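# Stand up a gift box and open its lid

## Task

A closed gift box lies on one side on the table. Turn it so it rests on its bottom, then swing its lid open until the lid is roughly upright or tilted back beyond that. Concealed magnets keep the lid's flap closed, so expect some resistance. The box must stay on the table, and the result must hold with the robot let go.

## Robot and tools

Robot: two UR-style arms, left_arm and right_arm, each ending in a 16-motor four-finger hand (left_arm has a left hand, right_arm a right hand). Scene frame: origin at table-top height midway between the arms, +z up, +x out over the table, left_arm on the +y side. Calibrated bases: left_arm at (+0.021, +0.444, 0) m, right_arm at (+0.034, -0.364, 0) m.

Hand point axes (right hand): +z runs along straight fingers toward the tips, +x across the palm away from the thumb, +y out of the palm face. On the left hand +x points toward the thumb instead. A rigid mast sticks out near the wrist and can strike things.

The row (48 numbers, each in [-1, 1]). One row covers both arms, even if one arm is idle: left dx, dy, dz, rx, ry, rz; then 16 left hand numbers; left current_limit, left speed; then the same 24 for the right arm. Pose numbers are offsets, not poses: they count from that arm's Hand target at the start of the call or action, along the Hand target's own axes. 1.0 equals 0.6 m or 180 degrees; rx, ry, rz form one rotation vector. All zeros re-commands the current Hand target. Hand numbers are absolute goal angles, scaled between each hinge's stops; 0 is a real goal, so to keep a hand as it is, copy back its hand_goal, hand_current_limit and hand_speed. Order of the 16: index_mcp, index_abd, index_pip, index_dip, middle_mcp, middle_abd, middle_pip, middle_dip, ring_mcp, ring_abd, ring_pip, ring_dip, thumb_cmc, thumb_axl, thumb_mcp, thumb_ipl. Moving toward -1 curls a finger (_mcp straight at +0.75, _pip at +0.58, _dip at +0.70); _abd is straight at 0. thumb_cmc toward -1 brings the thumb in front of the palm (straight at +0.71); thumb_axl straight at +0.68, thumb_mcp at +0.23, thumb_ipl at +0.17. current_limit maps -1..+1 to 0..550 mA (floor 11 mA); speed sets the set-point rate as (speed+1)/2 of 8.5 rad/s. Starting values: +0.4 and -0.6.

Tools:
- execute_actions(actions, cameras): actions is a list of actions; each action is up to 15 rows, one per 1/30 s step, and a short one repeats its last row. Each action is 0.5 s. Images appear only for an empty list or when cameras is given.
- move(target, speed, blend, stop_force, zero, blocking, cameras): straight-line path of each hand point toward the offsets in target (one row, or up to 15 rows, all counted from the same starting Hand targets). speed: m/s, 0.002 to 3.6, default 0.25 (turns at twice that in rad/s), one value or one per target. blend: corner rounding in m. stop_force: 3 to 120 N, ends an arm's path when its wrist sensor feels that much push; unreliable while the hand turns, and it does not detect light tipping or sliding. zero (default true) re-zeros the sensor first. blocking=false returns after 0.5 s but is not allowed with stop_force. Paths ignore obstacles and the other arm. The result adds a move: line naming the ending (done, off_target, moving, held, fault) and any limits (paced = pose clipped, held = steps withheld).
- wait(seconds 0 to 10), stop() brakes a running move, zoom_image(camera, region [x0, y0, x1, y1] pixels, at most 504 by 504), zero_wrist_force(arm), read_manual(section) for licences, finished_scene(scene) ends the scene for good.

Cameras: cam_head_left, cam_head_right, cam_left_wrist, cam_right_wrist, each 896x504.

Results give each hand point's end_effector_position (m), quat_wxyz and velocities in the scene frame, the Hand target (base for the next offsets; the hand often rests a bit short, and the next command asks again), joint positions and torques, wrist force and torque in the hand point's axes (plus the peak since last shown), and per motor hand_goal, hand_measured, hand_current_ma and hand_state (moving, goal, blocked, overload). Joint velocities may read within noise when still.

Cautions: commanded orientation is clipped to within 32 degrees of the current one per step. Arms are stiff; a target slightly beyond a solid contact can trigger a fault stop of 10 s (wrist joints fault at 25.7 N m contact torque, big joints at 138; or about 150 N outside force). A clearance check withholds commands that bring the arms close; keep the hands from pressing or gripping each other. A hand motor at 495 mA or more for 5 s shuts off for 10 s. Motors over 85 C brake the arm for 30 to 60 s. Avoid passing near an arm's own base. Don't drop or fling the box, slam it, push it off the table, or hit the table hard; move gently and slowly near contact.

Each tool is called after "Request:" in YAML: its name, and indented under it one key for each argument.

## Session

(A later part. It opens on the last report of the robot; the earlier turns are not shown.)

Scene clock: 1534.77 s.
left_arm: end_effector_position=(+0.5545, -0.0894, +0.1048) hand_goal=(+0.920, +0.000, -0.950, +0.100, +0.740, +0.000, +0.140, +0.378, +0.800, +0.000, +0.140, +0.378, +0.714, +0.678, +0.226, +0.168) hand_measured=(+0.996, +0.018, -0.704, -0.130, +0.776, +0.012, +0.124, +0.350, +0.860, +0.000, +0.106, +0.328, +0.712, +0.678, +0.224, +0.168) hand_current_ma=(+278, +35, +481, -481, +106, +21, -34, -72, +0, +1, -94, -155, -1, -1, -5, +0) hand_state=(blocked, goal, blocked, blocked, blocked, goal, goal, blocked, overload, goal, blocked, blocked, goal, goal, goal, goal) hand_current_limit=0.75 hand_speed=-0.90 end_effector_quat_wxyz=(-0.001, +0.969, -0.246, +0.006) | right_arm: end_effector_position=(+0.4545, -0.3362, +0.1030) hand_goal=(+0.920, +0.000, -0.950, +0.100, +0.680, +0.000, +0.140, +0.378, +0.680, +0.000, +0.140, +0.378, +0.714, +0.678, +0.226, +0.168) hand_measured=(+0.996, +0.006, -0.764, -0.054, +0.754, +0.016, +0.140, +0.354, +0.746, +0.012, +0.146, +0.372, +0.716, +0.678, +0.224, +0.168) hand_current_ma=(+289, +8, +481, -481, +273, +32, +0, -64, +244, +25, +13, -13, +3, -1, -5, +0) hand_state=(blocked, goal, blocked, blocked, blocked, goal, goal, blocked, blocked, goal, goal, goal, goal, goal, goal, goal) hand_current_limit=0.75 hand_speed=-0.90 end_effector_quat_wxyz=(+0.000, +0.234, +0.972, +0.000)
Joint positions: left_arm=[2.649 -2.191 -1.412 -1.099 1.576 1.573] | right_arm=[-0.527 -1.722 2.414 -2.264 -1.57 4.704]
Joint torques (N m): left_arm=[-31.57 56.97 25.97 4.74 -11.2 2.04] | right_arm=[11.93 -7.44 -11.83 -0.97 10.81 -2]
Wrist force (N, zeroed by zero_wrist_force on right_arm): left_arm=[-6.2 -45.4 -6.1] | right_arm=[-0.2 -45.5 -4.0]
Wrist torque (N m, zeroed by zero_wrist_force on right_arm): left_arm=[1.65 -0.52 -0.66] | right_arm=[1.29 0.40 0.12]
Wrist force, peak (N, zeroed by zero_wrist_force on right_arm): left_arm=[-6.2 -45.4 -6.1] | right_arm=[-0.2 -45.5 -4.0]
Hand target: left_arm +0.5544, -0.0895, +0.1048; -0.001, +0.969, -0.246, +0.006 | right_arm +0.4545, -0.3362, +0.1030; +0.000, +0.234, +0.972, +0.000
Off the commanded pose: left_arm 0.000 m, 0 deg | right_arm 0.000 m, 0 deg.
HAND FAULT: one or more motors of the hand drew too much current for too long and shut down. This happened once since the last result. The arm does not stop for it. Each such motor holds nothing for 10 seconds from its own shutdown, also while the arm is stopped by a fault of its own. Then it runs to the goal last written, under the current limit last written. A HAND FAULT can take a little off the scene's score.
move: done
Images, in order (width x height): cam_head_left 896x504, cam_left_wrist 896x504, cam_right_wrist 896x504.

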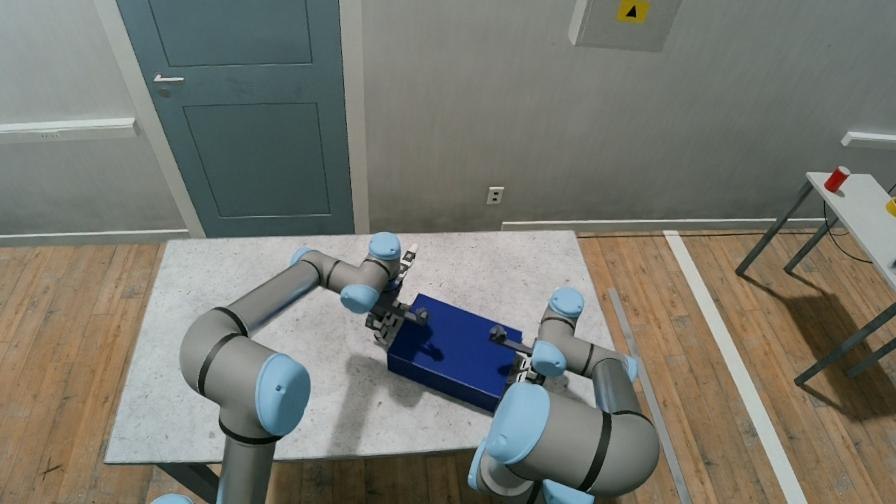

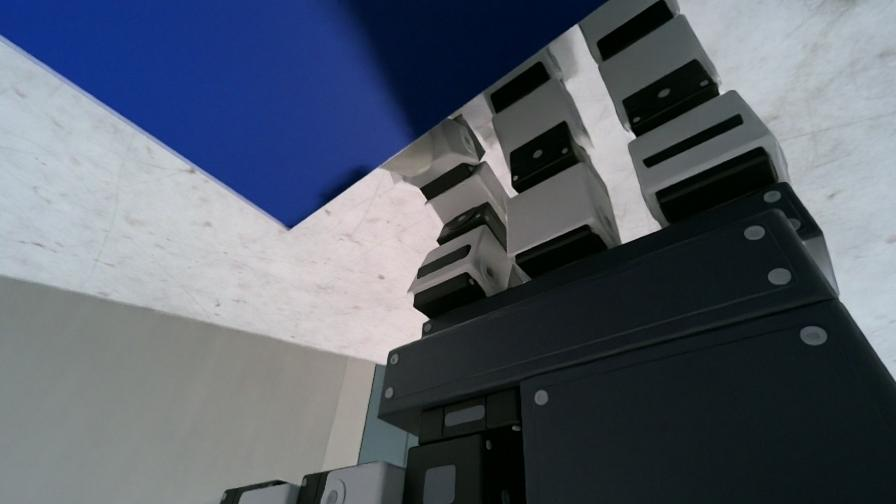

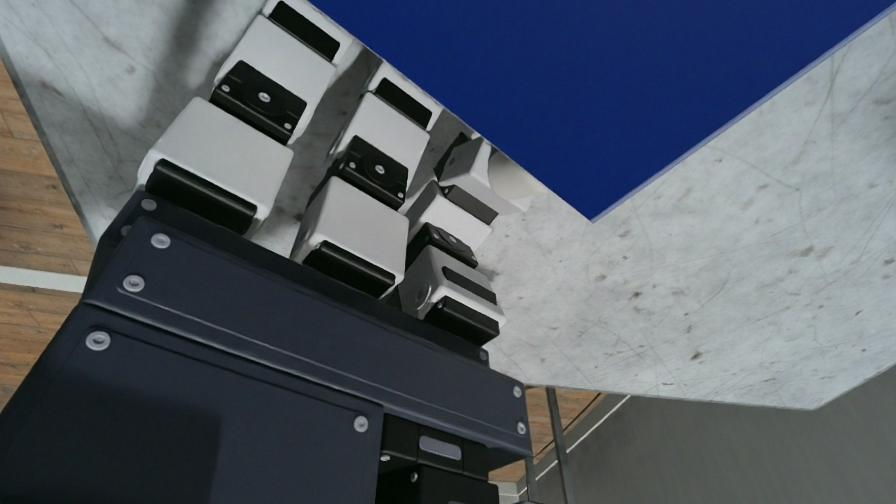

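Request:
execute_actions:
  actions: []

Request:
zoom_image:
  camera: "cam_head_left"
  region: [330, 250, 570, 420]

Request:
zoom_image:
  camera: "cam_right_wrist"
  region: [0, 0, 504, 504]

Scene clock: 1610.27 s.
left_arm: end_effector_position=(+0.5545, -0.0895, +0.1048) hand_goal=(+0.920, +0.000, -0.950, +0.100, +0.740, +0.000, +0.140, +0.378, +0.800, +0.000, +0.140, +0.378, +0.714, +0.678, +0.226, +0.168) hand_measured=(+0.996, +0.018, -0.706, -0.130, +0.776, +0.012, +0.124, +0.350, +0.858, +0.000, +0.106, +0.328, +0.712, +0.678, +0.224, +0.168) hand_current_ma=(+278, +36, +481, -481, +108, +21, -36, -74, +192, +1, -94, -149, -1, -1, -5, +0) hand_state=(blocked, goal, blocked, blocked, blocked, goal, goal, blocked, blocked, goal, blocked, blocked, goal, goal, goal, goal) hand_current_limit=0.75 hand_speed=-0.90 end_effector_quat_wxyz=(-0.001, +0.969, -0.246, +0.006) | right_arm: end_effector_position=(+0.4545, -0.3362, +0.1030) hand_goal=(+0.920, +0.000, -0.950, +0.100, +0.680, +0.000, +0.140, +0.378, +0.680, +0.000, +0.140, +0.378, +0.714, +0.678, +0.226, +0.168) hand_measured=(+0.996, +0.006, -0.766, -0.052, +0.754, +0.016, +0.140, +0.354, +0.746, +0.014, +0.146, +0.372, +0.716, +0.678, +0.224, +0.168) hand_current_ma=(+289, +8, +481, -481, +273, +32, +0, -65, +244, +26, +13, -13, +3, -1, -5, +0) hand_state=(blocked, goal, blocked, blocked, blocked, goal, goal, blocked, blocked, goal, goal, goal, goal, goal, goal, goal) hand_current_limit=0.75 hand_speed=-0.90 end_effector_quat_wxyz=(+0.000, +0.234, +0.972, +0.000)
Joint positions: left_arm=[2.649 -2.191 -1.412 -1.099 1.576 1.573] | right_arm=[-0.527 -1.722 2.414 -2.264 -1.57 4.704]
Joint velocities: within noise
Joint torques (N m): left_arm=[-37.61 56.36 25.82 4.4 -11.27 1.87] | right_arm=[18.02 -10.6 -12.01 -0.9 12.36 -1.95]
Motor temperatures (°C): left_arm=[25 31 25 31 35 29] | right_arm=[26 29 25 28 31 30]
Wrist force (N, zeroed by zero_wrist_force on right_arm): left_arm=[-6.4 -46.9 -6.0] | right_arm=[0.0 -45.1 -2.9]
Wrist torque (N m, zeroed by zero_wrist_force on right_arm): left_arm=[1.87 -0.61 -0.54] | right_arm=[1.35 0.39 0.14]
Wrist force, peak (N, zeroed by zero_wrist_force on right_arm): left_arm=[-6.4 -47.2 -7.2] | right_arm=[-0.1 -45.7 -3.8]
Hand target: left_arm +0.5544, -0.0895, +0.1048; -0.001, +0.969, -0.246, +0.006 | right_arm +0.4545, -0.3362, +0.1030; +0.000, +0.234, +0.972, +0.000
Off the commanded pose: left_arm 0.000 m, 0 deg | right_arm 0.000 m, 0 deg.

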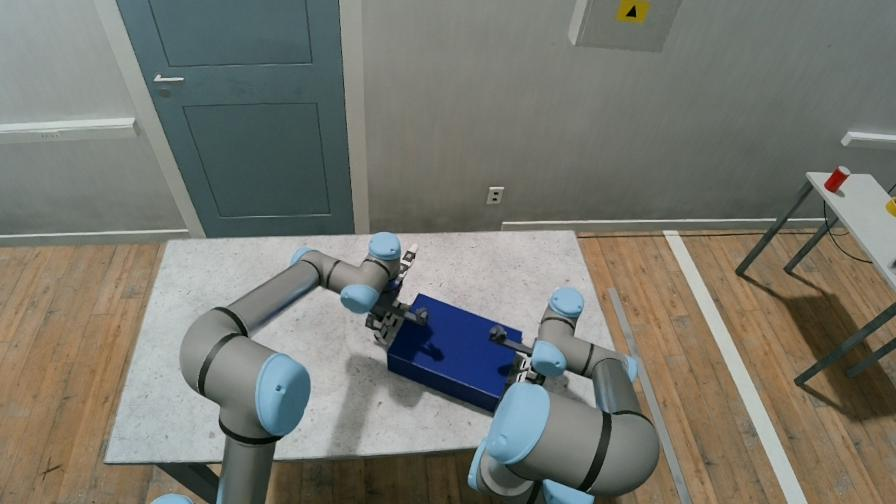

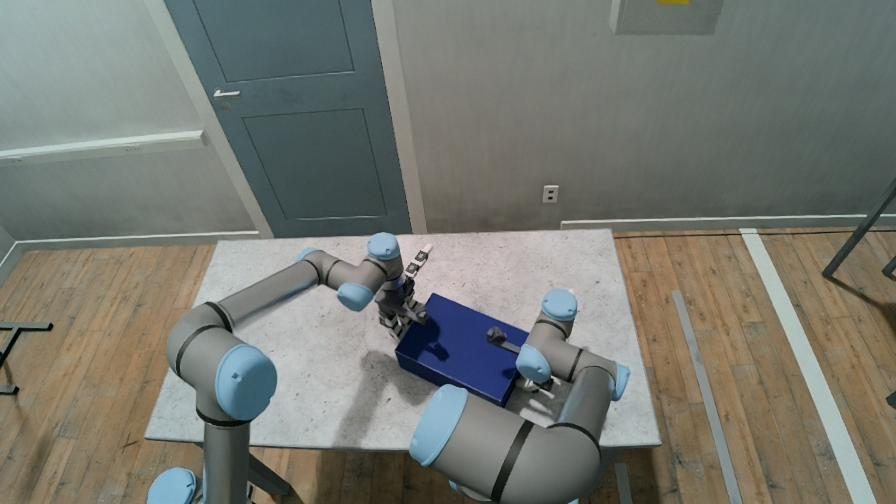

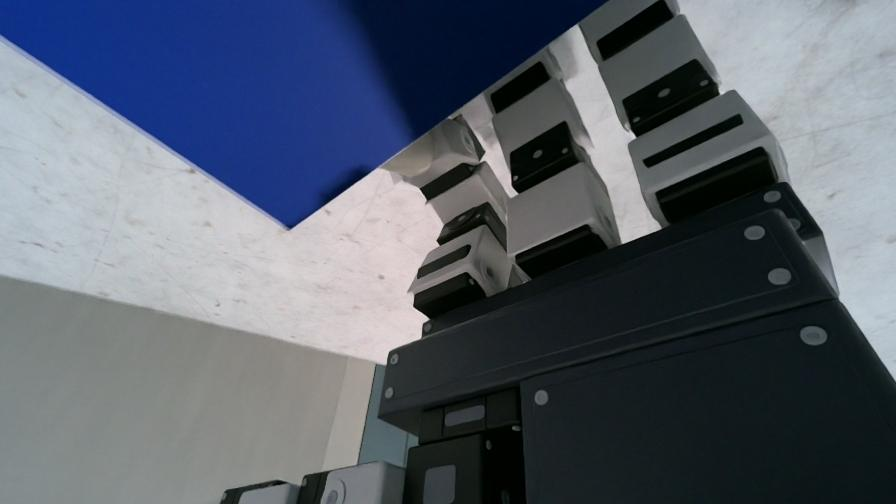

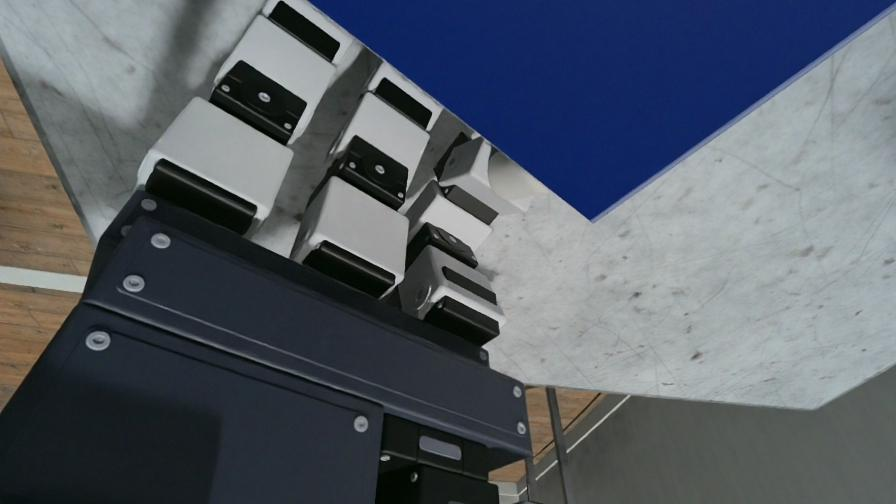

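Scaled by 2.100 from the camera's 896x504 image, which has a finer 1280x720 frame.

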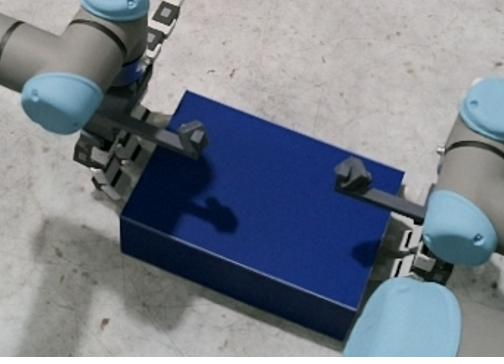

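Scaled by 1.000.

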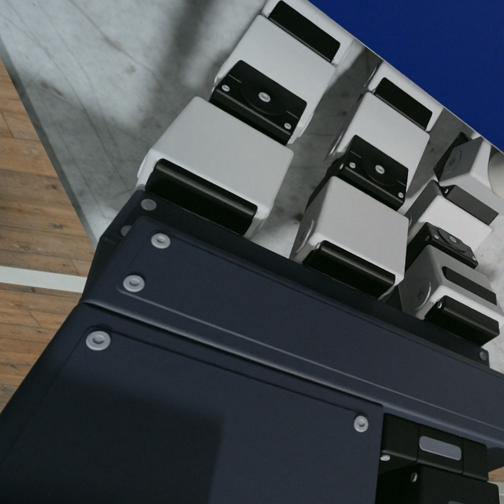

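Request:
move:
  target:
    - [0,-0.005,0,0,0,0,0.92,0,-0.95,0.1,0.74,0,0.14,0.378,0.8,0,0.14,0.378,0.714,0.678,0.226,0.168,0.75,-0.9,0,-0.005,0,0,0,0,0.92,0,-0.95,0.1,0.68,0,0.14,0.378,0.68,0,0.14,0.378,0.714,0.678,0.226,0.168,0.75,-0.9]
  speed: 0.02

Request:
wait:
  seconds: 2

Scene clock: 1622.73 s.
left_arm: end_effector_position=(+0.5559, -0.0869, +0.1048) hand_goal=(+0.920, +0.000, -0.950, +0.100, +0.740, +0.000, +0.140, +0.378, +0.800, +0.000, +0.140, +0.378, +0.714, +0.678, +0.226, +0.168) hand_measured=(+0.996, +0.018, -0.828, +0.038, +0.766, +0.022, +0.112, +0.348, +0.832, +0.002, +0.114, +0.346, +0.712, +0.678, +0.224, +0.168) hand_current_ma=(+278, +36, +460, -200, +67, +45, -75, -82, +95, +1, -67, -86, -1, -1, -5, +0) hand_state=(blocked, goal, blocked, blocked, blocked, blocked, blocked, blocked, blocked, goal, blocked, blocked, goal, goal, goal, goal) hand_current_limit=0.75 hand_speed=-0.90 end_effector_quat_wxyz=(-0.001, +0.969, -0.246, +0.006) | right_arm: end_effector_position=(+0.4531, -0.3389, +0.1030) hand_goal=(+0.920, +0.000, -0.950, +0.100, +0.680, +0.000, +0.140, +0.378, +0.680, +0.000, +0.140, +0.378, +0.714, +0.678, +0.226, +0.168) hand_measured=(+0.996, +0.014, -0.846, +0.052, +0.748, +0.020, +0.130, +0.354, +0.732, +0.018, +0.146, +0.372, +0.716, +0.678, +0.224, +0.168) hand_current_ma=(+289, +26, +392, -152, +250, +45, -24, -65, +181, +38, +11, -13, +3, -1, -5, +0) hand_state=(blocked, goal, blocked, blocked, blocked, blocked, goal, blocked, blocked, goal, goal, goal, goal, goal, goal, goal) hand_current_limit=0.75 hand_speed=-0.90 end_effector_quat_wxyz=(+0.001, +0.234, +0.972, +0.000)
Joint positions: left_arm=[2.653 -2.19 -1.414 -1.098 1.576 1.578] | right_arm=[-0.536 -1.725 2.416 -2.263 -1.57 4.695]
Joint torques (N m): left_arm=[-14.97 62.71 6.88 5.41 -8.46 2.55] | right_arm=[4.25 -23.21 -11.07 -0.51 8.35 -2.54]
Wrist force (N, zeroed by zero_wrist_force on right_arm): left_arm=[-4.0 -33.6 -4.4] | right_arm=[0.5 -29.4 -2.3]
Wrist torque (N m, zeroed by zero_wrist_force on right_arm): left_arm=[1.06 -0.20 -0.56] | right_arm=[0.79 0.15 0.28]
Wrist force, peak (N, zeroed by zero_wrist_force on right_arm): left_arm=[-6.3 -47.4 -6.7] | right_arm=[-0.1 -45.6 -3.9]
Hand target: left_arm +0.5559, -0.0869, +0.1048; -0.001, +0.969, -0.246, +0.006 | right_arm +0.4531, -0.3389, +0.1030; +0.000, +0.234, +0.972, +0.000
Off the commanded pose: left_arm 0.000 m, 0 deg | right_arm 0.000 m, 0 deg.
move: done

Scene clock: 1624.73 s.
left_arm: end_effector_position=(+0.5559, -0.0869, +0.1048) hand_goal=(+0.920, +0.000, -0.950, +0.100, +0.740, +0.000, +0.140, +0.378, +0.800, +0.000, +0.140, +0.378, +0.714, +0.678, +0.226, +0.168) hand_measured=(+0.996, +0.018, -0.830, +0.038, +0.764, +0.022, +0.112, +0.348, +0.832, +0.002, +0.114, +0.346, +0.712, +0.678, +0.224, +0.168) hand_current_ma=(+278, +36, +458, -197, +67, +45, -75, -82, +94, +1, -67, -86, -1, -1, -5, +0) hand_state=(blocked, goal, blocked, blocked, blocked, blocked, blocked, blocked, blocked, goal, blocked, blocked, goal, goal, goal, goal) hand_current_limit=0.75 hand_speed=-0.90 end_effector_quat_wxyz=(-0.001, +0.969, -0.246, +0.006) | right_arm: end_effector_position=(+0.4531, -0.3389, +0.1030) hand_goal=(+0.920, +0.000, -0.950, +0.100, +0.680, +0.000, +0.140, +0.378, +0.680, +0.000, +0.140, +0.378, +0.714, +0.678, +0.226, +0.168) hand_measured=(+0.996, +0.014, -0.846, +0.052, +0.748, +0.020, +0.130, +0.354, +0.732, +0.018, +0.146, +0.372, +0.716, +0.678, +0.224, +0.168) hand_current_ma=(+289, +26, +390, -150, +249, +45, -24, -65, +180, +38, +11, -13, +3, -1, -5, +0) hand_state=(blocked, goal, blocked, blocked, blocked, blocked, goal, blocked, blocked, goal, goal, goal, goal, goal, goal, goal) hand_current_limit=0.75 hand_speed=-0.90 end_effector_quat_wxyz=(+0.000, +0.234, +0.972, +0.000)
Joint positions: left_arm=[2.653 -2.19 -1.414 -1.098 1.576 1.578] | right_arm=[-0.536 -1.725 2.416 -2.263 -1.57 4.695]
Joint torques (N m): left_arm=[-14.49 61.79 7.96 5.38 -6.69 2.59] | right_arm=[4.33 -22.91 -11.1 -0.48 5.85 -2.53]
Wrist force (N, zeroed by zero_wrist_force on right_arm): left_arm=[-4.2 -33.7 -3.4] | right_arm=[0.8 -29.3 -1.3]
Wrist torque (N m, zeroed by zero_wrist_force on right_arm): left_arm=[1.04 -0.19 -0.56] | right_arm=[0.77 0.14 0.28]
Wrist force, peak (N, zeroed by zero_wrist_force on right_arm): left_arm=[-4.0 -33.8 -4.3] | right_arm=[0.2 -29.4 -2.6]
Hand target: left_arm +0.5559, -0.0869, +0.1048; -0.001, +0.969, -0.246, +0.006 | right_arm +0.4531, -0.3389, +0.1030; +0.000, +0.234, +0.972, +0.000
Off the commanded pose: left_arm 0.000 m, 0 deg | right_arm 0.000 m, 0 deg.
wait: 2.00 s; at rest by 0.17 s

Request:
move:
  target:
    - [0,-0.004,0,0,0,0,0.92,0,-0.95,-0.05,0.74,0,0.14,0.378,0.8,0,0.14,0.378,0.714,0.678,0.226,0.168,0.75,-0.9,0,-0.004,0,0,0,0,0.92,0,-0.95,-0.05,0.68,0,0.14,0.378,0.68,0,0.14,0.378,0.714,0.678,0.226,0.168,0.75,-0.9]
    - [0,-0.007,0,0,0,0,0.92,0,-0.95,-0.05,0.74,0,0.14,0.378,0.8,0,0.14,0.378,0.714,0.678,0.226,0.168,0.75,-0.9,0,-0.007,0,0,0,0,0.92,0,-0.95,-0.05,0.68,0,0.14,0.378,0.68,0,0.14,0.378,0.714,0.678,0.226,0.168,0.75,-0.9]
  speed: 0.01

Request:
zoom_image:
  camera: "cam_head_left"
  region: [330, 250, 570, 420]

Scene clock: 1706.97 s.
left_arm: end_effector_position=(+0.5578, -0.0833, +0.1048) hand_goal=(+0.920, +0.000, -0.950, -0.050, +0.740, +0.000, +0.140, +0.378, +0.800, +0.000, +0.140, +0.378, +0.714, +0.678, +0.226, +0.168) hand_measured=(+0.922, +0.004, -0.944, -0.046, +0.742, +0.004, +0.138, +0.376, +0.802, +0.002, +0.128, +0.366, +0.712, +0.678, +0.224, +0.168) hand_current_ma=(+3, +5, +12, +5, +4, +4, -2, -4, +1, +2, -23, -25, -1, -1, -5, +0) hand_state=(goal, goal, goal, goal, goal, goal, goal, goal, goal, goal, goal, goal, goal, goal, goal, goal) hand_current_limit=0.75 hand_speed=-0.90 end_effector_quat_wxyz=(-0.001, +0.969, -0.246, +0.006) | right_arm: end_effector_position=(+0.4513, -0.3425, +0.1030) hand_goal=(+0.920, +0.000, -0.950, -0.050, +0.680, +0.000, +0.140, +0.378, +0.680, +0.000, +0.140, +0.378, +0.714, +0.678, +0.226, +0.168) hand_measured=(+0.922, +0.004, -0.944, -0.046, +0.706, +0.004, +0.150, +0.382, +0.700, +0.004, +0.152, +0.382, +0.716, +0.678, +0.224, +0.168) hand_current_ma=(+4, +4, +13, +6, +72, +5, +24, +9, +55, +4, +25, +8, +3, -1, -5, +0) hand_state=(goal, goal, goal, goal, blocked, goal, goal, goal, blocked, goal, goal, goal, goal, goal, goal, goal) hand_current_limit=0.75 hand_speed=-0.90 end_effector_quat_wxyz=(+0.000, +0.234, +0.972, +0.000)
Joint positions: left_arm=[2.659 -2.188 -1.417 -1.097 1.576 1.584] | right_arm=[-0.549 -1.729 2.42 -2.262 -1.57 4.683]
Joint torques (N m): left_arm=[7.28 63.83 7.54 4.92 0.56 1.69] | right_arm=[-5.3 -23.3 -12.19 -0.54 -2.24 -1.84]
Wrist force (N, zeroed by zero_wrist_force on right_arm): left_arm=[-2.1 -2.4 -2.2] | right_arm=[0.3 -1.5 -0.8]
Wrist torque (N m, zeroed by zero_wrist_force on right_arm): left_arm=[-0.12 0.21 -0.18] | right_arm=[-0.01 -0.02 0.08]
Wrist force, peak (N, zeroed by zero_wrist_force on right_arm): left_arm=[-4.1 -33.9 -3.8] | right_arm=[0.5 -29.5 -2.5]
Hand target: left_arm +0.5579, -0.0832, +0.1048; -0.001, +0.969, -0.246, +0.006 | right_arm +0.4512, -0.3426, +0.1030; +0.000, +0.234, +0.972, +0.000
Off the commanded pose: left_arm 0.000 m, 0 deg | right_arm 0.000 m, 0 deg.
move: done

Scaled by 2.100 from the camera's 896x504 image, which has a finer 1280x720 frame.
This view is cut from an older image: the scene may have changed since it was taken.

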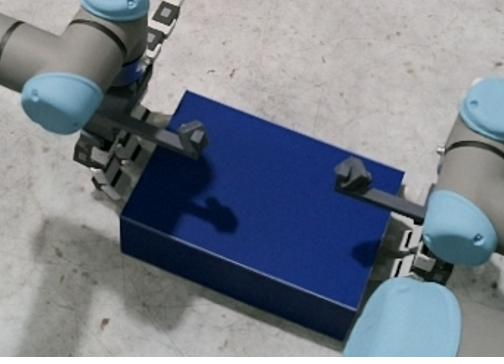

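Request:
move:
  target:
    - [0,-0.025,0,0,0,0,1,0,-0.781,-0.03,0.85,0,0.14,0.378,0.88,0,0.14,0.378,0.714,0.678,0.226,0.168,0.7,-0.9,0,-0.025,0,0,0,0,1,0,-0.781,-0.03,0.85,0,0.14,0.378,0.85,0,0.14,0.378,0.714,0.678,0.226,0.168,0.7,-0.9]
  speed: 0.03
  cameras: ["cam_left_wrist","cam_right_wrist"]

Scene clock: 1726.37 s.
left_arm: end_effector_position=(+0.5650, -0.0701, +0.1049) hand_goal=(+1.000, +0.000, -0.780, -0.030, +0.850, +0.000, +0.140, +0.378, +0.880, +0.000, +0.140, +0.378, +0.714, +0.678, +0.226, +0.168) hand_measured=(+0.996, +0.004, -0.780, -0.032, +0.810, +0.004, +0.128, +0.372, +0.812, +0.002, +0.124, +0.366, +0.712, +0.678, +0.224, +0.168) hand_current_ma=(-8, +5, +0, -3, -124, +4, -25, -11, -240, +2, -37, -23, -1, -1, -5, +0) hand_state=(goal, goal, goal, goal, blocked, goal, goal, goal, blocked, goal, goal, goal, goal, goal, goal, goal) hand_current_limit=0.70 hand_speed=-0.90 end_effector_quat_wxyz=(-0.001, +0.969, -0.246, +0.006) | right_arm: end_effector_position=(+0.4444, -0.3559, +0.1029) hand_goal=(+1.000, +0.000, -0.780, -0.030, +0.850, +0.000, +0.140, +0.378, +0.850, +0.000, +0.140, +0.378, +0.714, +0.678, +0.226, +0.168) hand_measured=(+0.996, +0.004, -0.780, -0.032, +0.810, +0.002, +0.130, +0.372, +0.808, +0.002, +0.130, +0.370, +0.716, +0.678, +0.224, +0.168) hand_current_ma=(-9, +4, +0, -4, -127, +4, -23, -12, -135, +4, -24, -14, +3, -1, -5, +0) hand_state=(goal, goal, goal, goal, blocked, goal, goal, goal, blocked, goal, goal, goal, goal, goal, goal, goal) hand_current_limit=0.70 hand_speed=-0.90 end_effector_quat_wxyz=(+0.000, +0.234, +0.972, +0.000)
Joint positions: left_arm=[2.68 -2.183 -1.426 -1.093 1.576 1.605] | right_arm=[-0.594 -1.744 2.431 -2.259 -1.57 4.638]
Joint torques (N m): left_arm=[7.66 63.08 6.57 4.9 -1.11 1.54] | right_arm=[-6.96 -22.44 -10.41 -0.43 0.8 -1.66]
Wrist force (N, zeroed by zero_wrist_force on right_arm): left_arm=[-2.5 -0.2 -3.2] | right_arm=[0.3 0.5 -3.1]
Wrist torque (N m, zeroed by zero_wrist_force on right_arm): left_arm=[-0.22 0.20 -0.32] | right_arm=[-0.12 0.11 0.16]
Wrist force, peak (N, zeroed by zero_wrist_force on right_arm): left_arm=[-2.6 -0.2 -3.8] | right_arm=[0.2 0.4 -3.6]
Hand target: left_arm +0.5650, -0.0700, +0.1049; -0.001, +0.969, -0.246, +0.006 | right_arm +0.4444, -0.3560, +0.1029; +0.000, +0.234, +0.972, +0.000
Off the commanded pose: left_arm 0.000 m, 0 deg | right_arm 0.000 m, 0 deg.
move: done
Images, in order (width x height): cam_left_wrist 896x504, cam_right_wrist 896x504.

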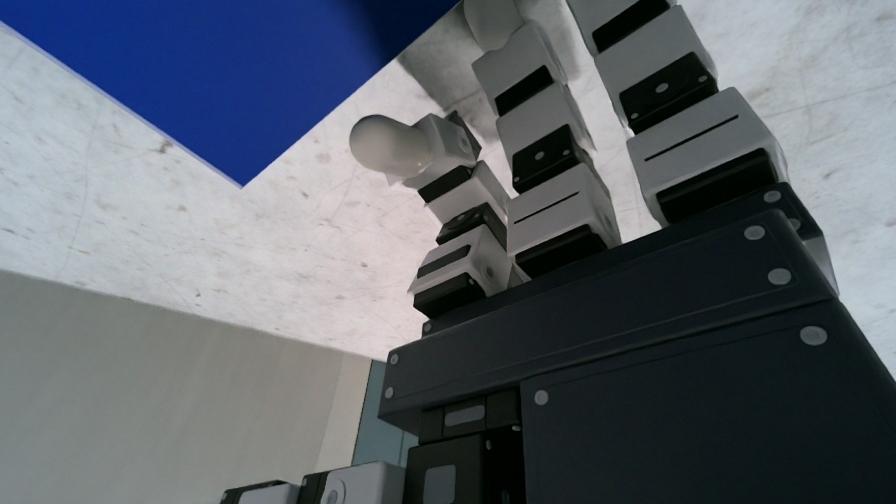

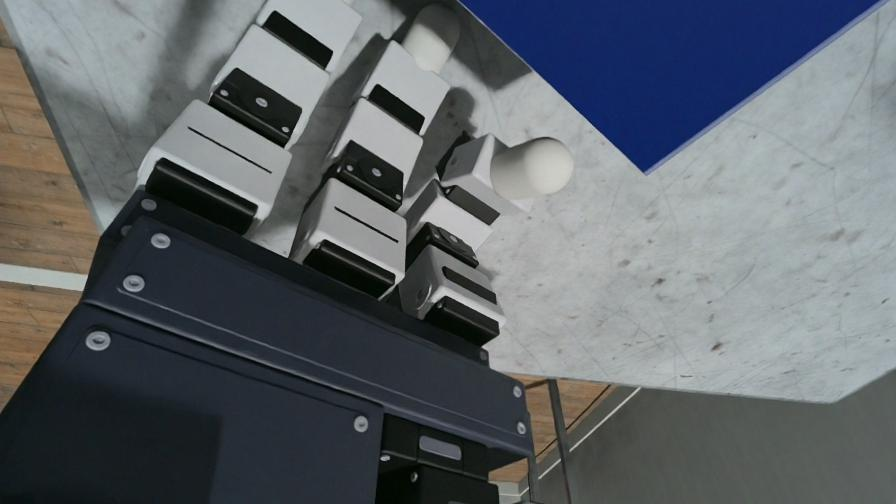

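Request:
zero_wrist_force:
  arm: "left_arm"

Request:
zero_wrist_force:
  arm: "right_arm"

Request:
move:
  target:
    - [0,0.05,0,0,0,0,1,0,-0.78,-0.03,0.85,0,0.14,0.378,0.88,0,0.14,0.378,0.714,0.678,0.226,0.168,0.7,-0.9,0,0.05,0,0,0,0,1,0,-0.78,-0.03,0.85,0,0.14,0.378,0.85,0,0.14,0.378,0.714,0.678,0.226,0.168,0.7,-0.9]
  speed: 0.008
  stop_force: 7
  cameras: ["cam_left_wrist","cam_right_wrist"]

Wrist force sensor zeroed.

Wrist force sensor zeroed.

Scene clock: 1738.10 s.
left_arm: end_effector_position=(+0.5628, -0.0742, +0.1049) hand_goal=(+1.000, +0.000, -0.780, -0.030, +0.850, +0.000, +0.140, +0.378, +0.880, +0.000, +0.140, +0.378, +0.714, +0.678, +0.226, +0.168) hand_measured=(+0.996, +0.004, -0.780, -0.032, +0.850, +0.000, +0.112, +0.354, +0.856, +0.000, +0.106, +0.348, +0.712, +0.678, +0.224, +0.168) hand_current_ma=(-7, +5, +0, -3, +1, +0, -74, -58, -66, +0, -93, -78, -1, -1, -5, +0) hand_state=(goal, goal, goal, goal, goal, goal, blocked, blocked, blocked, goal, blocked, blocked, goal, goal, goal, goal) hand_current_limit=0.70 hand_speed=-0.90 end_effector_quat_wxyz=(-0.001, +0.969, -0.246, +0.006) | right_arm: end_effector_position=(+0.4463, -0.3522, +0.1030) hand_goal=(+1.000, +0.000, -0.780, -0.030, +0.850, +0.000, +0.140, +0.378, +0.850, +0.000, +0.140, +0.378, +0.714, +0.678, +0.226, +0.168) hand_measured=(+0.996, +0.004, -0.780, -0.032, +0.850, +0.000, +0.114, +0.354, +0.848, +0.000, +0.114, +0.352, +0.716, +0.678, +0.224, +0.168) hand_current_ma=(-9, +4, +0, -4, +0, +0, -73, -66, -3, +1, -73, -74, +3, -1, -5, +0) hand_state=(goal, goal, goal, goal, goal, goal, blocked, blocked, goal, goal, blocked, blocked, goal, goal, goal, goal) hand_current_limit=0.70 hand_speed=-0.90 end_effector_quat_wxyz=(+0.001, +0.234, +0.972, +0.000)
Joint positions: left_arm=[2.674 -2.184 -1.423 -1.094 1.576 1.598] | right_arm=[-0.581 -1.74 2.428 -2.26 -1.57 4.65]
Joint torques (N m): left_arm=[4.03 54.03 1.89 3.83 -1.97 1.62] | right_arm=[-4.69 -18.51 -5.04 0.36 2.46 -1.68]
Wrist force (N, zeroed by zero_wrist_force): left_arm=[0.0 -6.0 -11.0] | right_arm=[-0.2 -5.5 -10.6]
Wrist torque (N m, zeroed by zero_wrist_force): left_arm=[0.91 -0.56 0.33] | right_arm=[0.94 0.54 -0.38]
Wrist force, peak (N, zeroed by zero_wrist_force): left_arm=[-0.2 -7.2 -13.6] | right_arm=[0.3 -7.7 -14.7]
Hand target: left_arm +0.5628, -0.0742, +0.1050; -0.001, +0.969, -0.246, +0.006 (not the last commanded pose) | right_arm +0.4463, -0.3522, +0.1030; +0.001, +0.234, +0.972, +0.000 (not the last commanded pose)
Off the commanded pose: left_arm 0.025 m, 0 deg | right_arm 0.026 m, 0 deg.
move: contact (left_arm, right_arm)
Images, in order (width x height): cam_left_wrist 896x504, cam_right_wrist 896x504.

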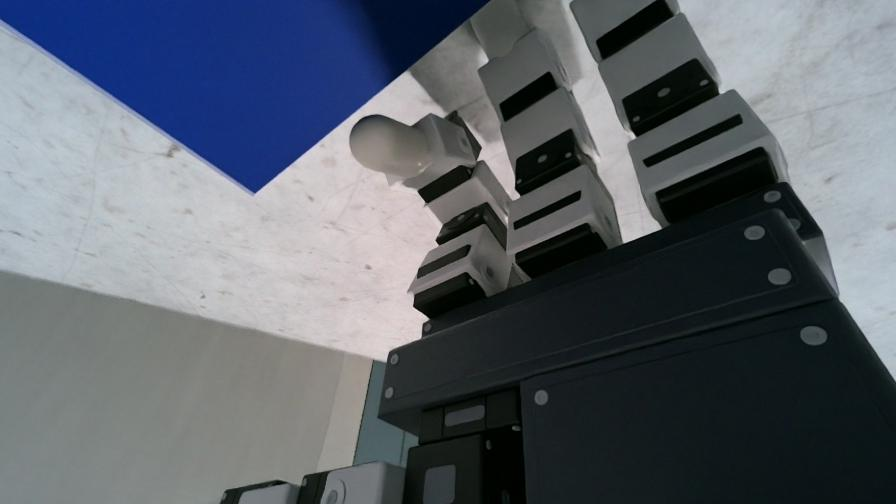

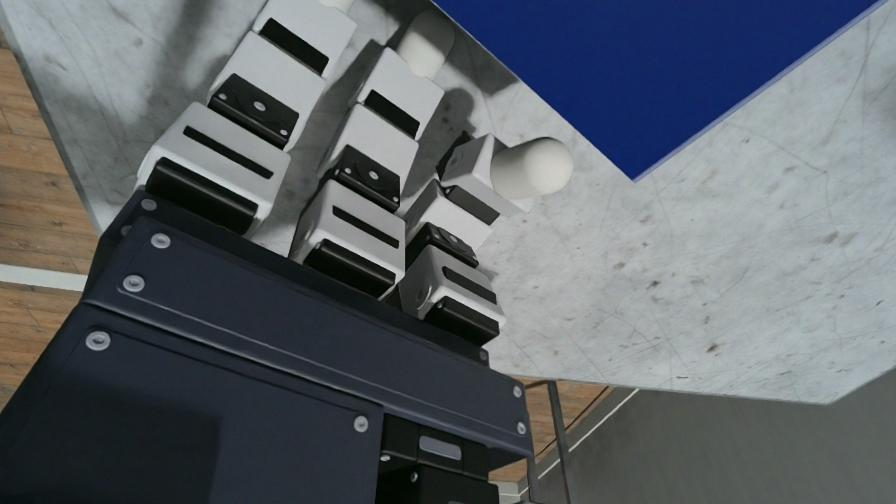

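Request:
move:
  target:
    - [0,-0.004,0,0,0,0,1,0,-0.78,-0.03,0.9,0,-0.15,0.3,0.9,0,-0.15,0.3,0.714,0.678,0.226,0.168,0.7,-0.85,0,-0.004,0,0,0,0,1,0,-0.78,-0.03,0.9,0,-0.15,0.3,0.9,0,-0.15,0.3,0.714,0.678,0.226,0.168,0.7,-0.85]
  speed: 0.03

Request:
zero_wrist_force:
  arm: "left_arm"

Request:
zero_wrist_force:
  arm: "right_arm"

Request:
move:
  target:
    - [0,0.06,0,0,0,0,1,0,-0.78,-0.03,0.9,0,-0.15,0.3,0.9,0,-0.15,0.3,0.714,0.678,0.226,0.168,0.7,-0.85,0,0.06,0,0,0,0,1,0,-0.78,-0.03,0.9,0,-0.15,0.3,0.9,0,-0.15,0.3,0.714,0.678,0.226,0.168,0.7,-0.85]
  speed: 0.008
  stop_force: 7
  cameras: ["cam_left_wrist","cam_right_wrist"]

Scene clock: 1752.60 s.
left_arm: end_effector_position=(+0.5639, -0.0721, +0.1050) hand_goal=(+1.000, +0.000, -0.780, -0.030, +0.900, +0.000, -0.150, +0.300, +0.900, +0.000, -0.150, +0.300, +0.714, +0.678, +0.226, +0.168) hand_measured=(+0.996, +0.004, -0.780, -0.032, +0.896, +0.002, -0.144, +0.304, +0.894, +0.000, -0.144, +0.304, +0.712, +0.678, +0.224, +0.168) hand_current_ma=(-7, +5, +0, -3, -8, +1, +11, +6, -9, +1, +9, +5, -1, -1, -5, +0) hand_state=(goal, goal, goal, goal, goal, goal, goal, goal, goal, goal, goal, goal, goal, goal, goal, goal) hand_current_limit=0.70 hand_speed=-0.85 end_effector_quat_wxyz=(-0.001, +0.969, -0.246, +0.006) | right_arm: end_effector_position=(+0.4453, -0.3543, +0.1030) hand_goal=(+1.000, +0.000, -0.780, -0.030, +0.900, +0.000, -0.150, +0.300, +0.900, +0.000, -0.150, +0.300, +0.714, +0.678, +0.226, +0.168) hand_measured=(+0.996, +0.004, -0.780, -0.032, +0.896, +0.002, -0.144, +0.304, +0.896, +0.002, -0.144, +0.304, +0.716, +0.678, +0.224, +0.168) hand_current_ma=(-9, +4, +0, -4, -8, +2, +10, +6, -8, +2, +10, +7, +3, -1, -5, +0) hand_state=(goal, goal, goal, goal, goal, goal, goal, goal, goal, goal, goal, goal, goal, goal, goal, goal) hand_current_limit=0.70 hand_speed=-0.85 end_effector_quat_wxyz=(+0.001, +0.234, +0.972, +0.000)
Joint positions: left_arm=[2.677 -2.184 -1.425 -1.094 1.576 1.602] | right_arm=[-0.588 -1.742 2.43 -2.259 -1.57 4.643]
Joint torques (N m): left_arm=[7.39 64.72 8.04 5.22 0.34 1.93] | right_arm=[-6.2 -22.42 -11.51 -0.56 2.3 -1.86]
Wrist force (N, zeroed by zero_wrist_force): left_arm=[-0.1 -1.7 2.3] | right_arm=[0.2 -1.3 1.9]
Wrist torque (N m, zeroed by zero_wrist_force): left_arm=[0.05 0.10 0.08] | right_arm=[0.04 -0.09 -0.05]
Wrist force, peak (N, zeroed by zero_wrist_force): left_arm=[0.0 -6.1 -11.7] | right_arm=[-0.2 -5.7 -12.1]
Hand target: left_arm +0.5639, -0.0721, +0.1050; -0.001, +0.969, -0.246, +0.006 | right_arm +0.4452, -0.3544, +0.1030; +0.001, +0.234, +0.972, +0.000
Off the commanded pose: left_arm 0.000 m, 0 deg | right_arm 0.000 m, 0 deg.
move: done

Wrist force sensor zeroed.

Wrist force sensor zeroed.

Scene clock: 1756.33 s.
left_arm: end_effector_position=(+0.5557, -0.0872, +0.1049) hand_goal=(+1.000, +0.000, -0.780, -0.030, +0.900, +0.000, -0.150, +0.300, +0.900, +0.000, -0.150, +0.300, +0.714, +0.678, +0.226, +0.168) hand_measured=(+1.000, +0.002, -0.778, -0.048, +0.896, +0.002, -0.144, +0.304, +0.896, +0.000, -0.144, +0.304, +0.712, +0.678, +0.224, +0.168) hand_current_ma=(+0, +1, +3, -44, -7, +1, +11, +6, -9, +1, +9, +5, -1, -1, -5, +0) hand_state=(goal, goal, goal, goal, goal, goal, goal, goal, goal, goal, goal, goal, goal, goal, goal, goal) hand_current_limit=0.70 hand_speed=-0.85 end_effector_quat_wxyz=(-0.001, +0.969, -0.246, +0.006) | right_arm: end_effector_position=(+0.4531, -0.3389, +0.1030) hand_goal=(+1.000, +0.000, -0.780, -0.030, +0.900, +0.000, -0.150, +0.300, +0.900, +0.000, -0.150, +0.300, +0.714, +0.678, +0.226, +0.168) hand_measured=(+1.000, +0.002, -0.776, -0.048, +0.896, +0.002, -0.144, +0.304, +0.896, +0.002, -0.144, +0.304, +0.716, +0.678, +0.224, +0.168) hand_current_ma=(+0, +2, +5, -47, -7, +2, +10, +6, -7, +2, +10, +7, +2, -1, -5, +0) hand_state=(goal, goal, goal, goal, goal, goal, goal, goal, goal, goal, goal, goal, goal, goal, goal, goal) hand_current_limit=0.70 hand_speed=-0.85 end_effector_quat_wxyz=(+0.001, +0.234, +0.972, +0.000)
Joint positions: left_arm=[2.652 -2.19 -1.414 -1.098 1.576 1.577] | right_arm=[-0.536 -1.725 2.416 -2.263 -1.57 4.695]
Joint torques (N m): left_arm=[3.58 65.09 9.03 5.13 -3.07 1.81] | right_arm=[-4.15 -23.67 -11.5 -1 0.05 -2.05]
Wrist force (N, zeroed by zero_wrist_force): left_arm=[-0.6 -5.6 1.6] | right_arm=[-0.2 -4.6 1.6]
Wrist torque (N m, zeroed by zero_wrist_force): left_arm=[0.00 -0.02 -0.05] | right_arm=[0.00 -0.01 0.01]
Wrist force, peak (N, zeroed by zero_wrist_force): left_arm=[-0.8 -8.9 1.5] | right_arm=[-0.3 -8.4 1.3]
Hand target: left_arm +0.5557, -0.0872, +0.1049; -0.001, +0.969, -0.246, +0.006 (not the last commanded pose) | right_arm +0.4531, -0.3389, +0.1030; +0.001, +0.234, +0.972, +0.000 (not the last commanded pose)
Off the commanded pose: left_arm 0.019 m, 0 deg | right_arm 0.019 m, 0 deg.
move: contact (left_arm, right_arm)
Images, in order (width x height): cam_left_wrist 896x504, cam_right_wrist 896x504.

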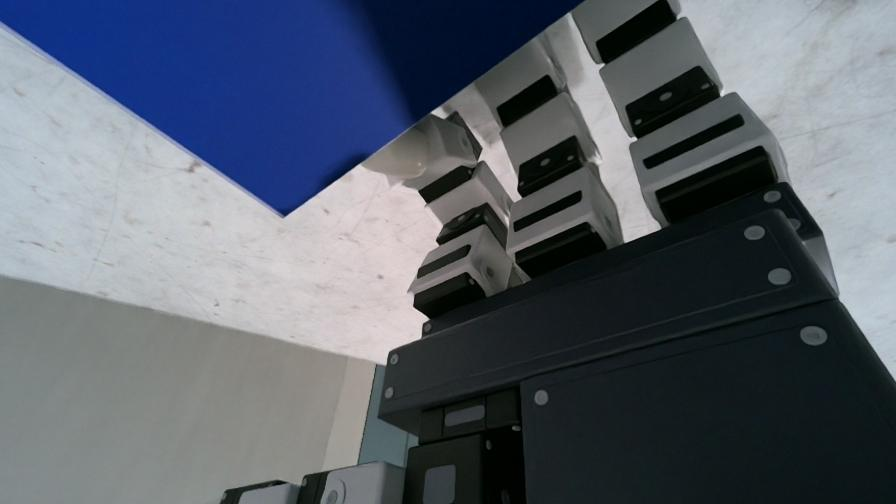

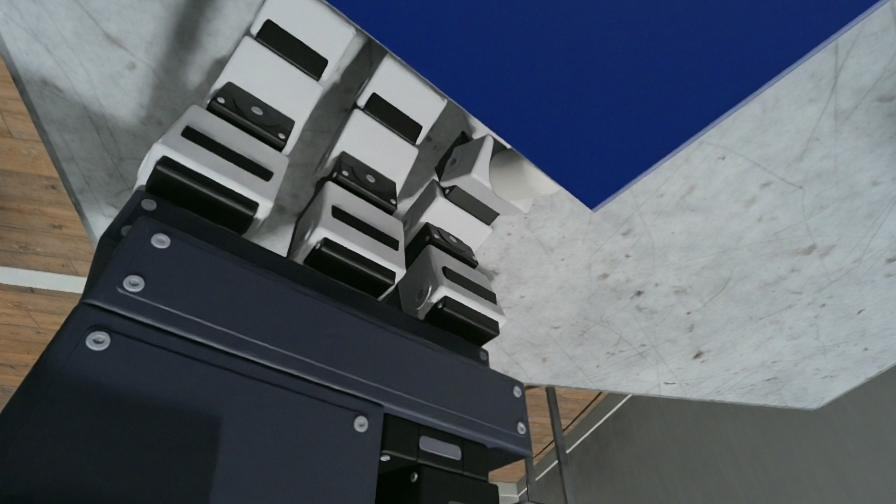

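Request:
move:
  target:
    - [0,0.002,-0.03,0,0,0,1,0,-0.78,-0.03,0.9,0,-0.15,0.3,0.9,0,-0.15,0.3,0.714,0.678,0.226,0.168,0.7,-0.85,0,0.002,-0.03,0,0,0,1,0,-0.78,-0.03,0.9,0,-0.15,0.3,0.9,0,-0.15,0.3,0.714,0.678,0.226,0.168,0.7,-0.85]
  speed: 0.005
  stop_force: 4
  cameras: ["cam_left_wrist","cam_right_wrist"]

Scene clock: 1768.77 s.
left_arm: end_effector_position=(+0.5549, -0.0882, +0.1229) hand_goal=(+1.000, +0.000, -0.780, -0.030, +0.900, +0.000, -0.150, +0.300, +0.900, +0.000, -0.150, +0.300, +0.714, +0.678, +0.226, +0.168) hand_measured=(+1.000, +0.008, -0.772, -0.060, +0.896, +0.002, -0.144, +0.304, +0.896, +0.000, -0.144, +0.304, +0.712, +0.678, +0.224, +0.168) hand_current_ma=(+1, +11, +17, -77, -6, +1, +11, +6, -9, +1, +9, +5, -1, -1, -5, +0) hand_state=(goal, goal, goal, blocked, goal, goal, goal, goal, goal, goal, goal, goal, goal, goal, goal, goal) hand_current_limit=0.70 hand_speed=-0.85 end_effector_quat_wxyz=(-0.001, +0.969, -0.246, +0.006) | right_arm: end_effector_position=(+0.4537, -0.3378, +0.1210) hand_goal=(+1.000, +0.000, -0.780, -0.030, +0.900, +0.000, -0.150, +0.300, +0.900, +0.000, -0.150, +0.300, +0.714, +0.678, +0.226, +0.168) hand_measured=(+1.000, +0.000, -0.790, -0.074, +0.904, +0.002, -0.144, +0.304, +0.900, +0.002, -0.144, +0.304, +0.716, +0.678, +0.224, +0.168) hand_current_ma=(+1, +0, -23, -138, +6, +2, +10, +6, -1, +2, +10, +7, +2, -1, -5, +0) hand_state=(goal, goal, goal, blocked, goal, goal, goal, goal, goal, goal, goal, goal, goal, goal, goal, goal) hand_current_limit=0.70 hand_speed=-0.85 end_effector_quat_wxyz=(+0.001, +0.234, +0.972, +0.000)
Joint positions: left_arm=[2.651 -2.172 -1.394 -1.136 1.576 1.575] | right_arm=[-0.533 -1.762 2.387 -2.196 -1.57 4.698]
Joint torques (N m): left_arm=[-14.67 66.27 32.12 1.22 -1.4 -0.75] | right_arm=[11.69 -23.65 -31.63 -0.5 0.76 1.67]
Wrist force (N, zeroed by zero_wrist_force): left_arm=[-1.1 -13.2 2.3] | right_arm=[-0.7 -12.4 0.9]
Wrist torque (N m, zeroed by zero_wrist_force): left_arm=[0.03 -0.05 -0.11] | right_arm=[0.11 0.00 0.01]
Wrist force, peak (N, zeroed by zero_wrist_force): left_arm=[-1.4 -13.4 3.2] | right_arm=[-0.8 -12.7 2.1]
Hand target: left_arm +0.5549, -0.0882, +0.1229; -0.001, +0.969, -0.246, +0.006 | right_arm +0.4537, -0.3378, +0.1210; +0.001, +0.234, +0.972, +0.000
Off the commanded pose: left_arm 0.000 m, 0 deg | right_arm 0.000 m, 0 deg.
move: done
Images, in order (width x height): cam_left_wrist 896x504, cam_right_wrist 896x504.

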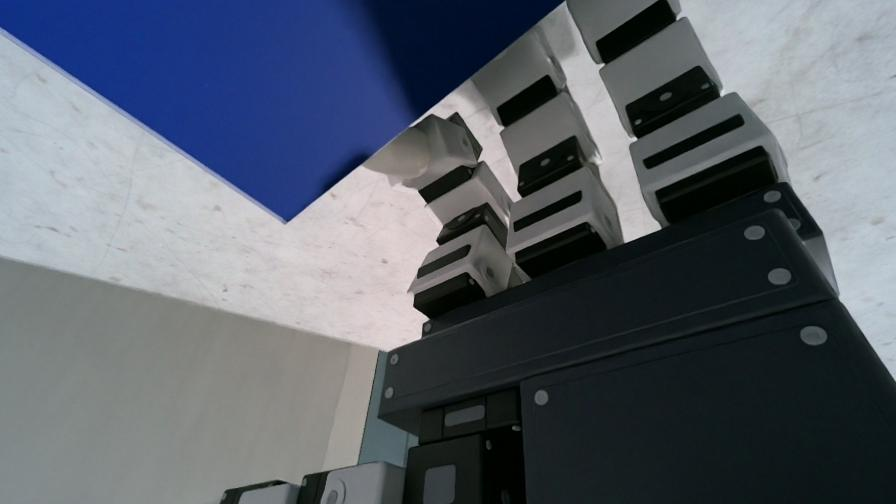

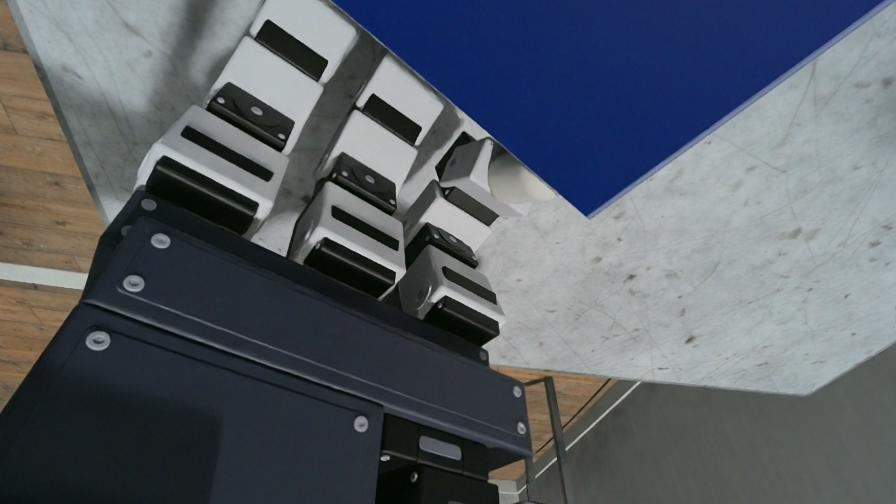

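Request:
wait:
  seconds: 0
  cameras: ["cam_head_left","cam_head_right"]

Request:
zoom_image:
  camera: "cam_head_left"
  region: [330, 250, 570, 420]

Request:
zoom_image:
  camera: "cam_left_wrist"
  region: [340, 60, 560, 220]

Scene clock: 1775.30 s.
left_arm: end_effector_position=(+0.5549, -0.0882, +0.1229) hand_goal=(+1.000, +0.000, -0.780, -0.030, +0.900, +0.000, -0.150, +0.300, +0.900, +0.000, -0.150, +0.300, +0.714, +0.678, +0.226, +0.168) hand_measured=(+1.000, +0.008, -0.772, -0.060, +0.896, +0.002, -0.144, +0.304, +0.896, +0.000, -0.144, +0.304, +0.712, +0.678, +0.224, +0.168) hand_current_ma=(+1, +11, +17, -77, -6, +1, +11, +6, -9, +1, +9, +5, -1, -1, -5, +0) hand_state=(goal, goal, goal, blocked, goal, goal, goal, goal, goal, goal, goal, goal, goal, goal, goal, goal) hand_current_limit=0.70 hand_speed=-0.85 end_effector_quat_wxyz=(-0.001, +0.969, -0.246, +0.006) | right_arm: end_effector_position=(+0.4537, -0.3378, +0.1210) hand_goal=(+1.000, +0.000, -0.780, -0.030, +0.900, +0.000, -0.150, +0.300, +0.900, +0.000, -0.150, +0.300, +0.714, +0.678, +0.226, +0.168) hand_measured=(+1.000, +0.000, -0.790, -0.074, +0.904, +0.002, -0.144, +0.304, +0.900, +0.002, -0.144, +0.304, +0.716, +0.678, +0.224, +0.168) hand_current_ma=(+1, +0, -23, -138, +6, +2, +10, +6, -1, +2, +10, +7, +2, -1, -5, +0) hand_state=(goal, goal, goal, blocked, goal, goal, goal, goal, goal, goal, goal, goal, goal, goal, goal, goal) hand_current_limit=0.70 hand_speed=-0.85 end_effector_quat_wxyz=(+0.001, +0.234, +0.972, +0.000)
Joint positions: left_arm=[2.651 -2.172 -1.394 -1.136 1.576 1.575] | right_arm=[-0.533 -1.762 2.387 -2.196 -1.57 4.698]
Joint torques (N m): left_arm=[-14.55 67.17 31.41 1.42 -1.81 -0.81] | right_arm=[11.89 -22.67 -31.96 -0.59 0.41 1.68]
Wrist force (N, zeroed by zero_wrist_force): left_arm=[-1.3 -13.5 3.2] | right_arm=[-0.8 -12.5 2.2]
Wrist torque (N m, zeroed by zero_wrist_force): left_arm=[0.03 -0.07 -0.09] | right_arm=[0.07 0.04 -0.02]
Wrist force, peak (N, zeroed by zero_wrist_force): left_arm=[-1.5 -13.6 3.2] | right_arm=[-0.9 -12.7 1.3]
Hand target: left_arm +0.5549, -0.0882, +0.1229; -0.001, +0.969, -0.246, +0.006 | right_arm +0.4537, -0.3378, +0.1210; +0.001, +0.234, +0.972, +0.000
Off the commanded pose: left_arm 0.000 m, 0 deg | right_arm 0.000 m, 0 deg.
Images, in order (width x height): cam_head_left 896x504, cam_head_right 896x504.

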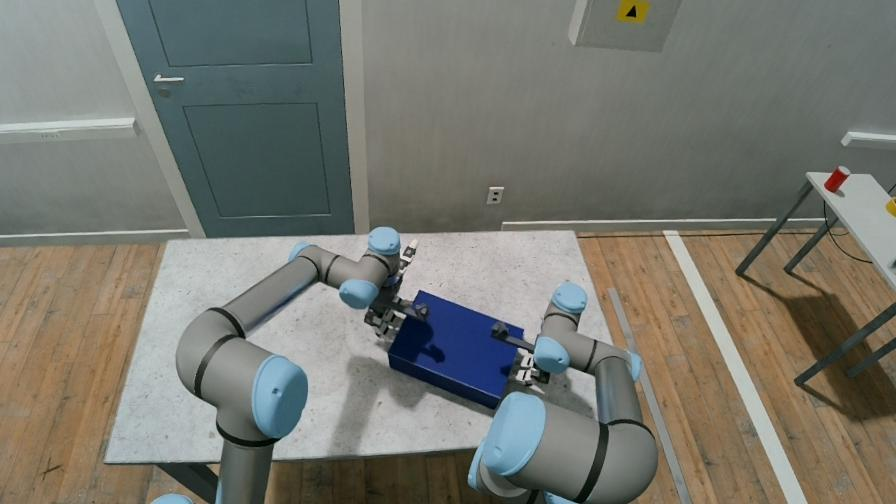

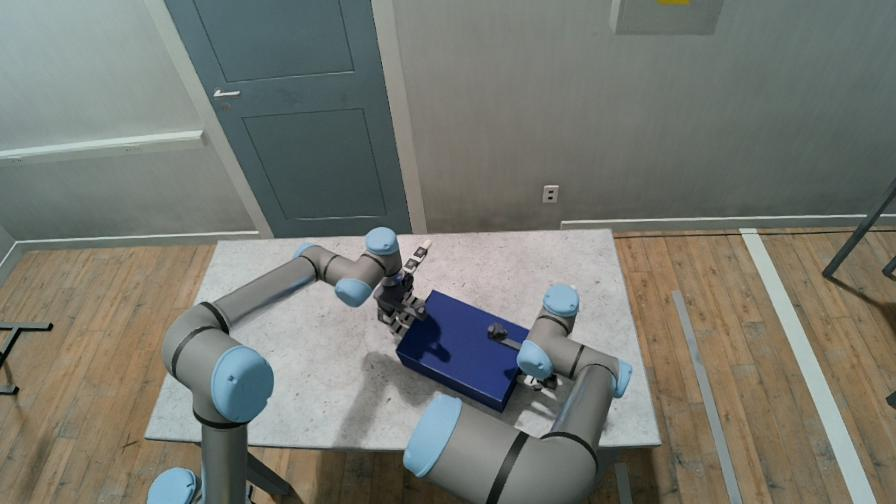

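Scaled by 2.100 from the camera's 896x504 image, which has a finer 1280x720 frame.

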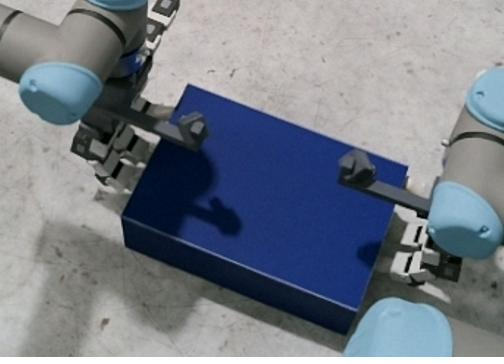

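This scene's latest camera images include none from cam_left_wrist. They are from: cam_head_left, cam_head_right. cam_left_wrist's image comes with the result of a call that names it in "cameras".


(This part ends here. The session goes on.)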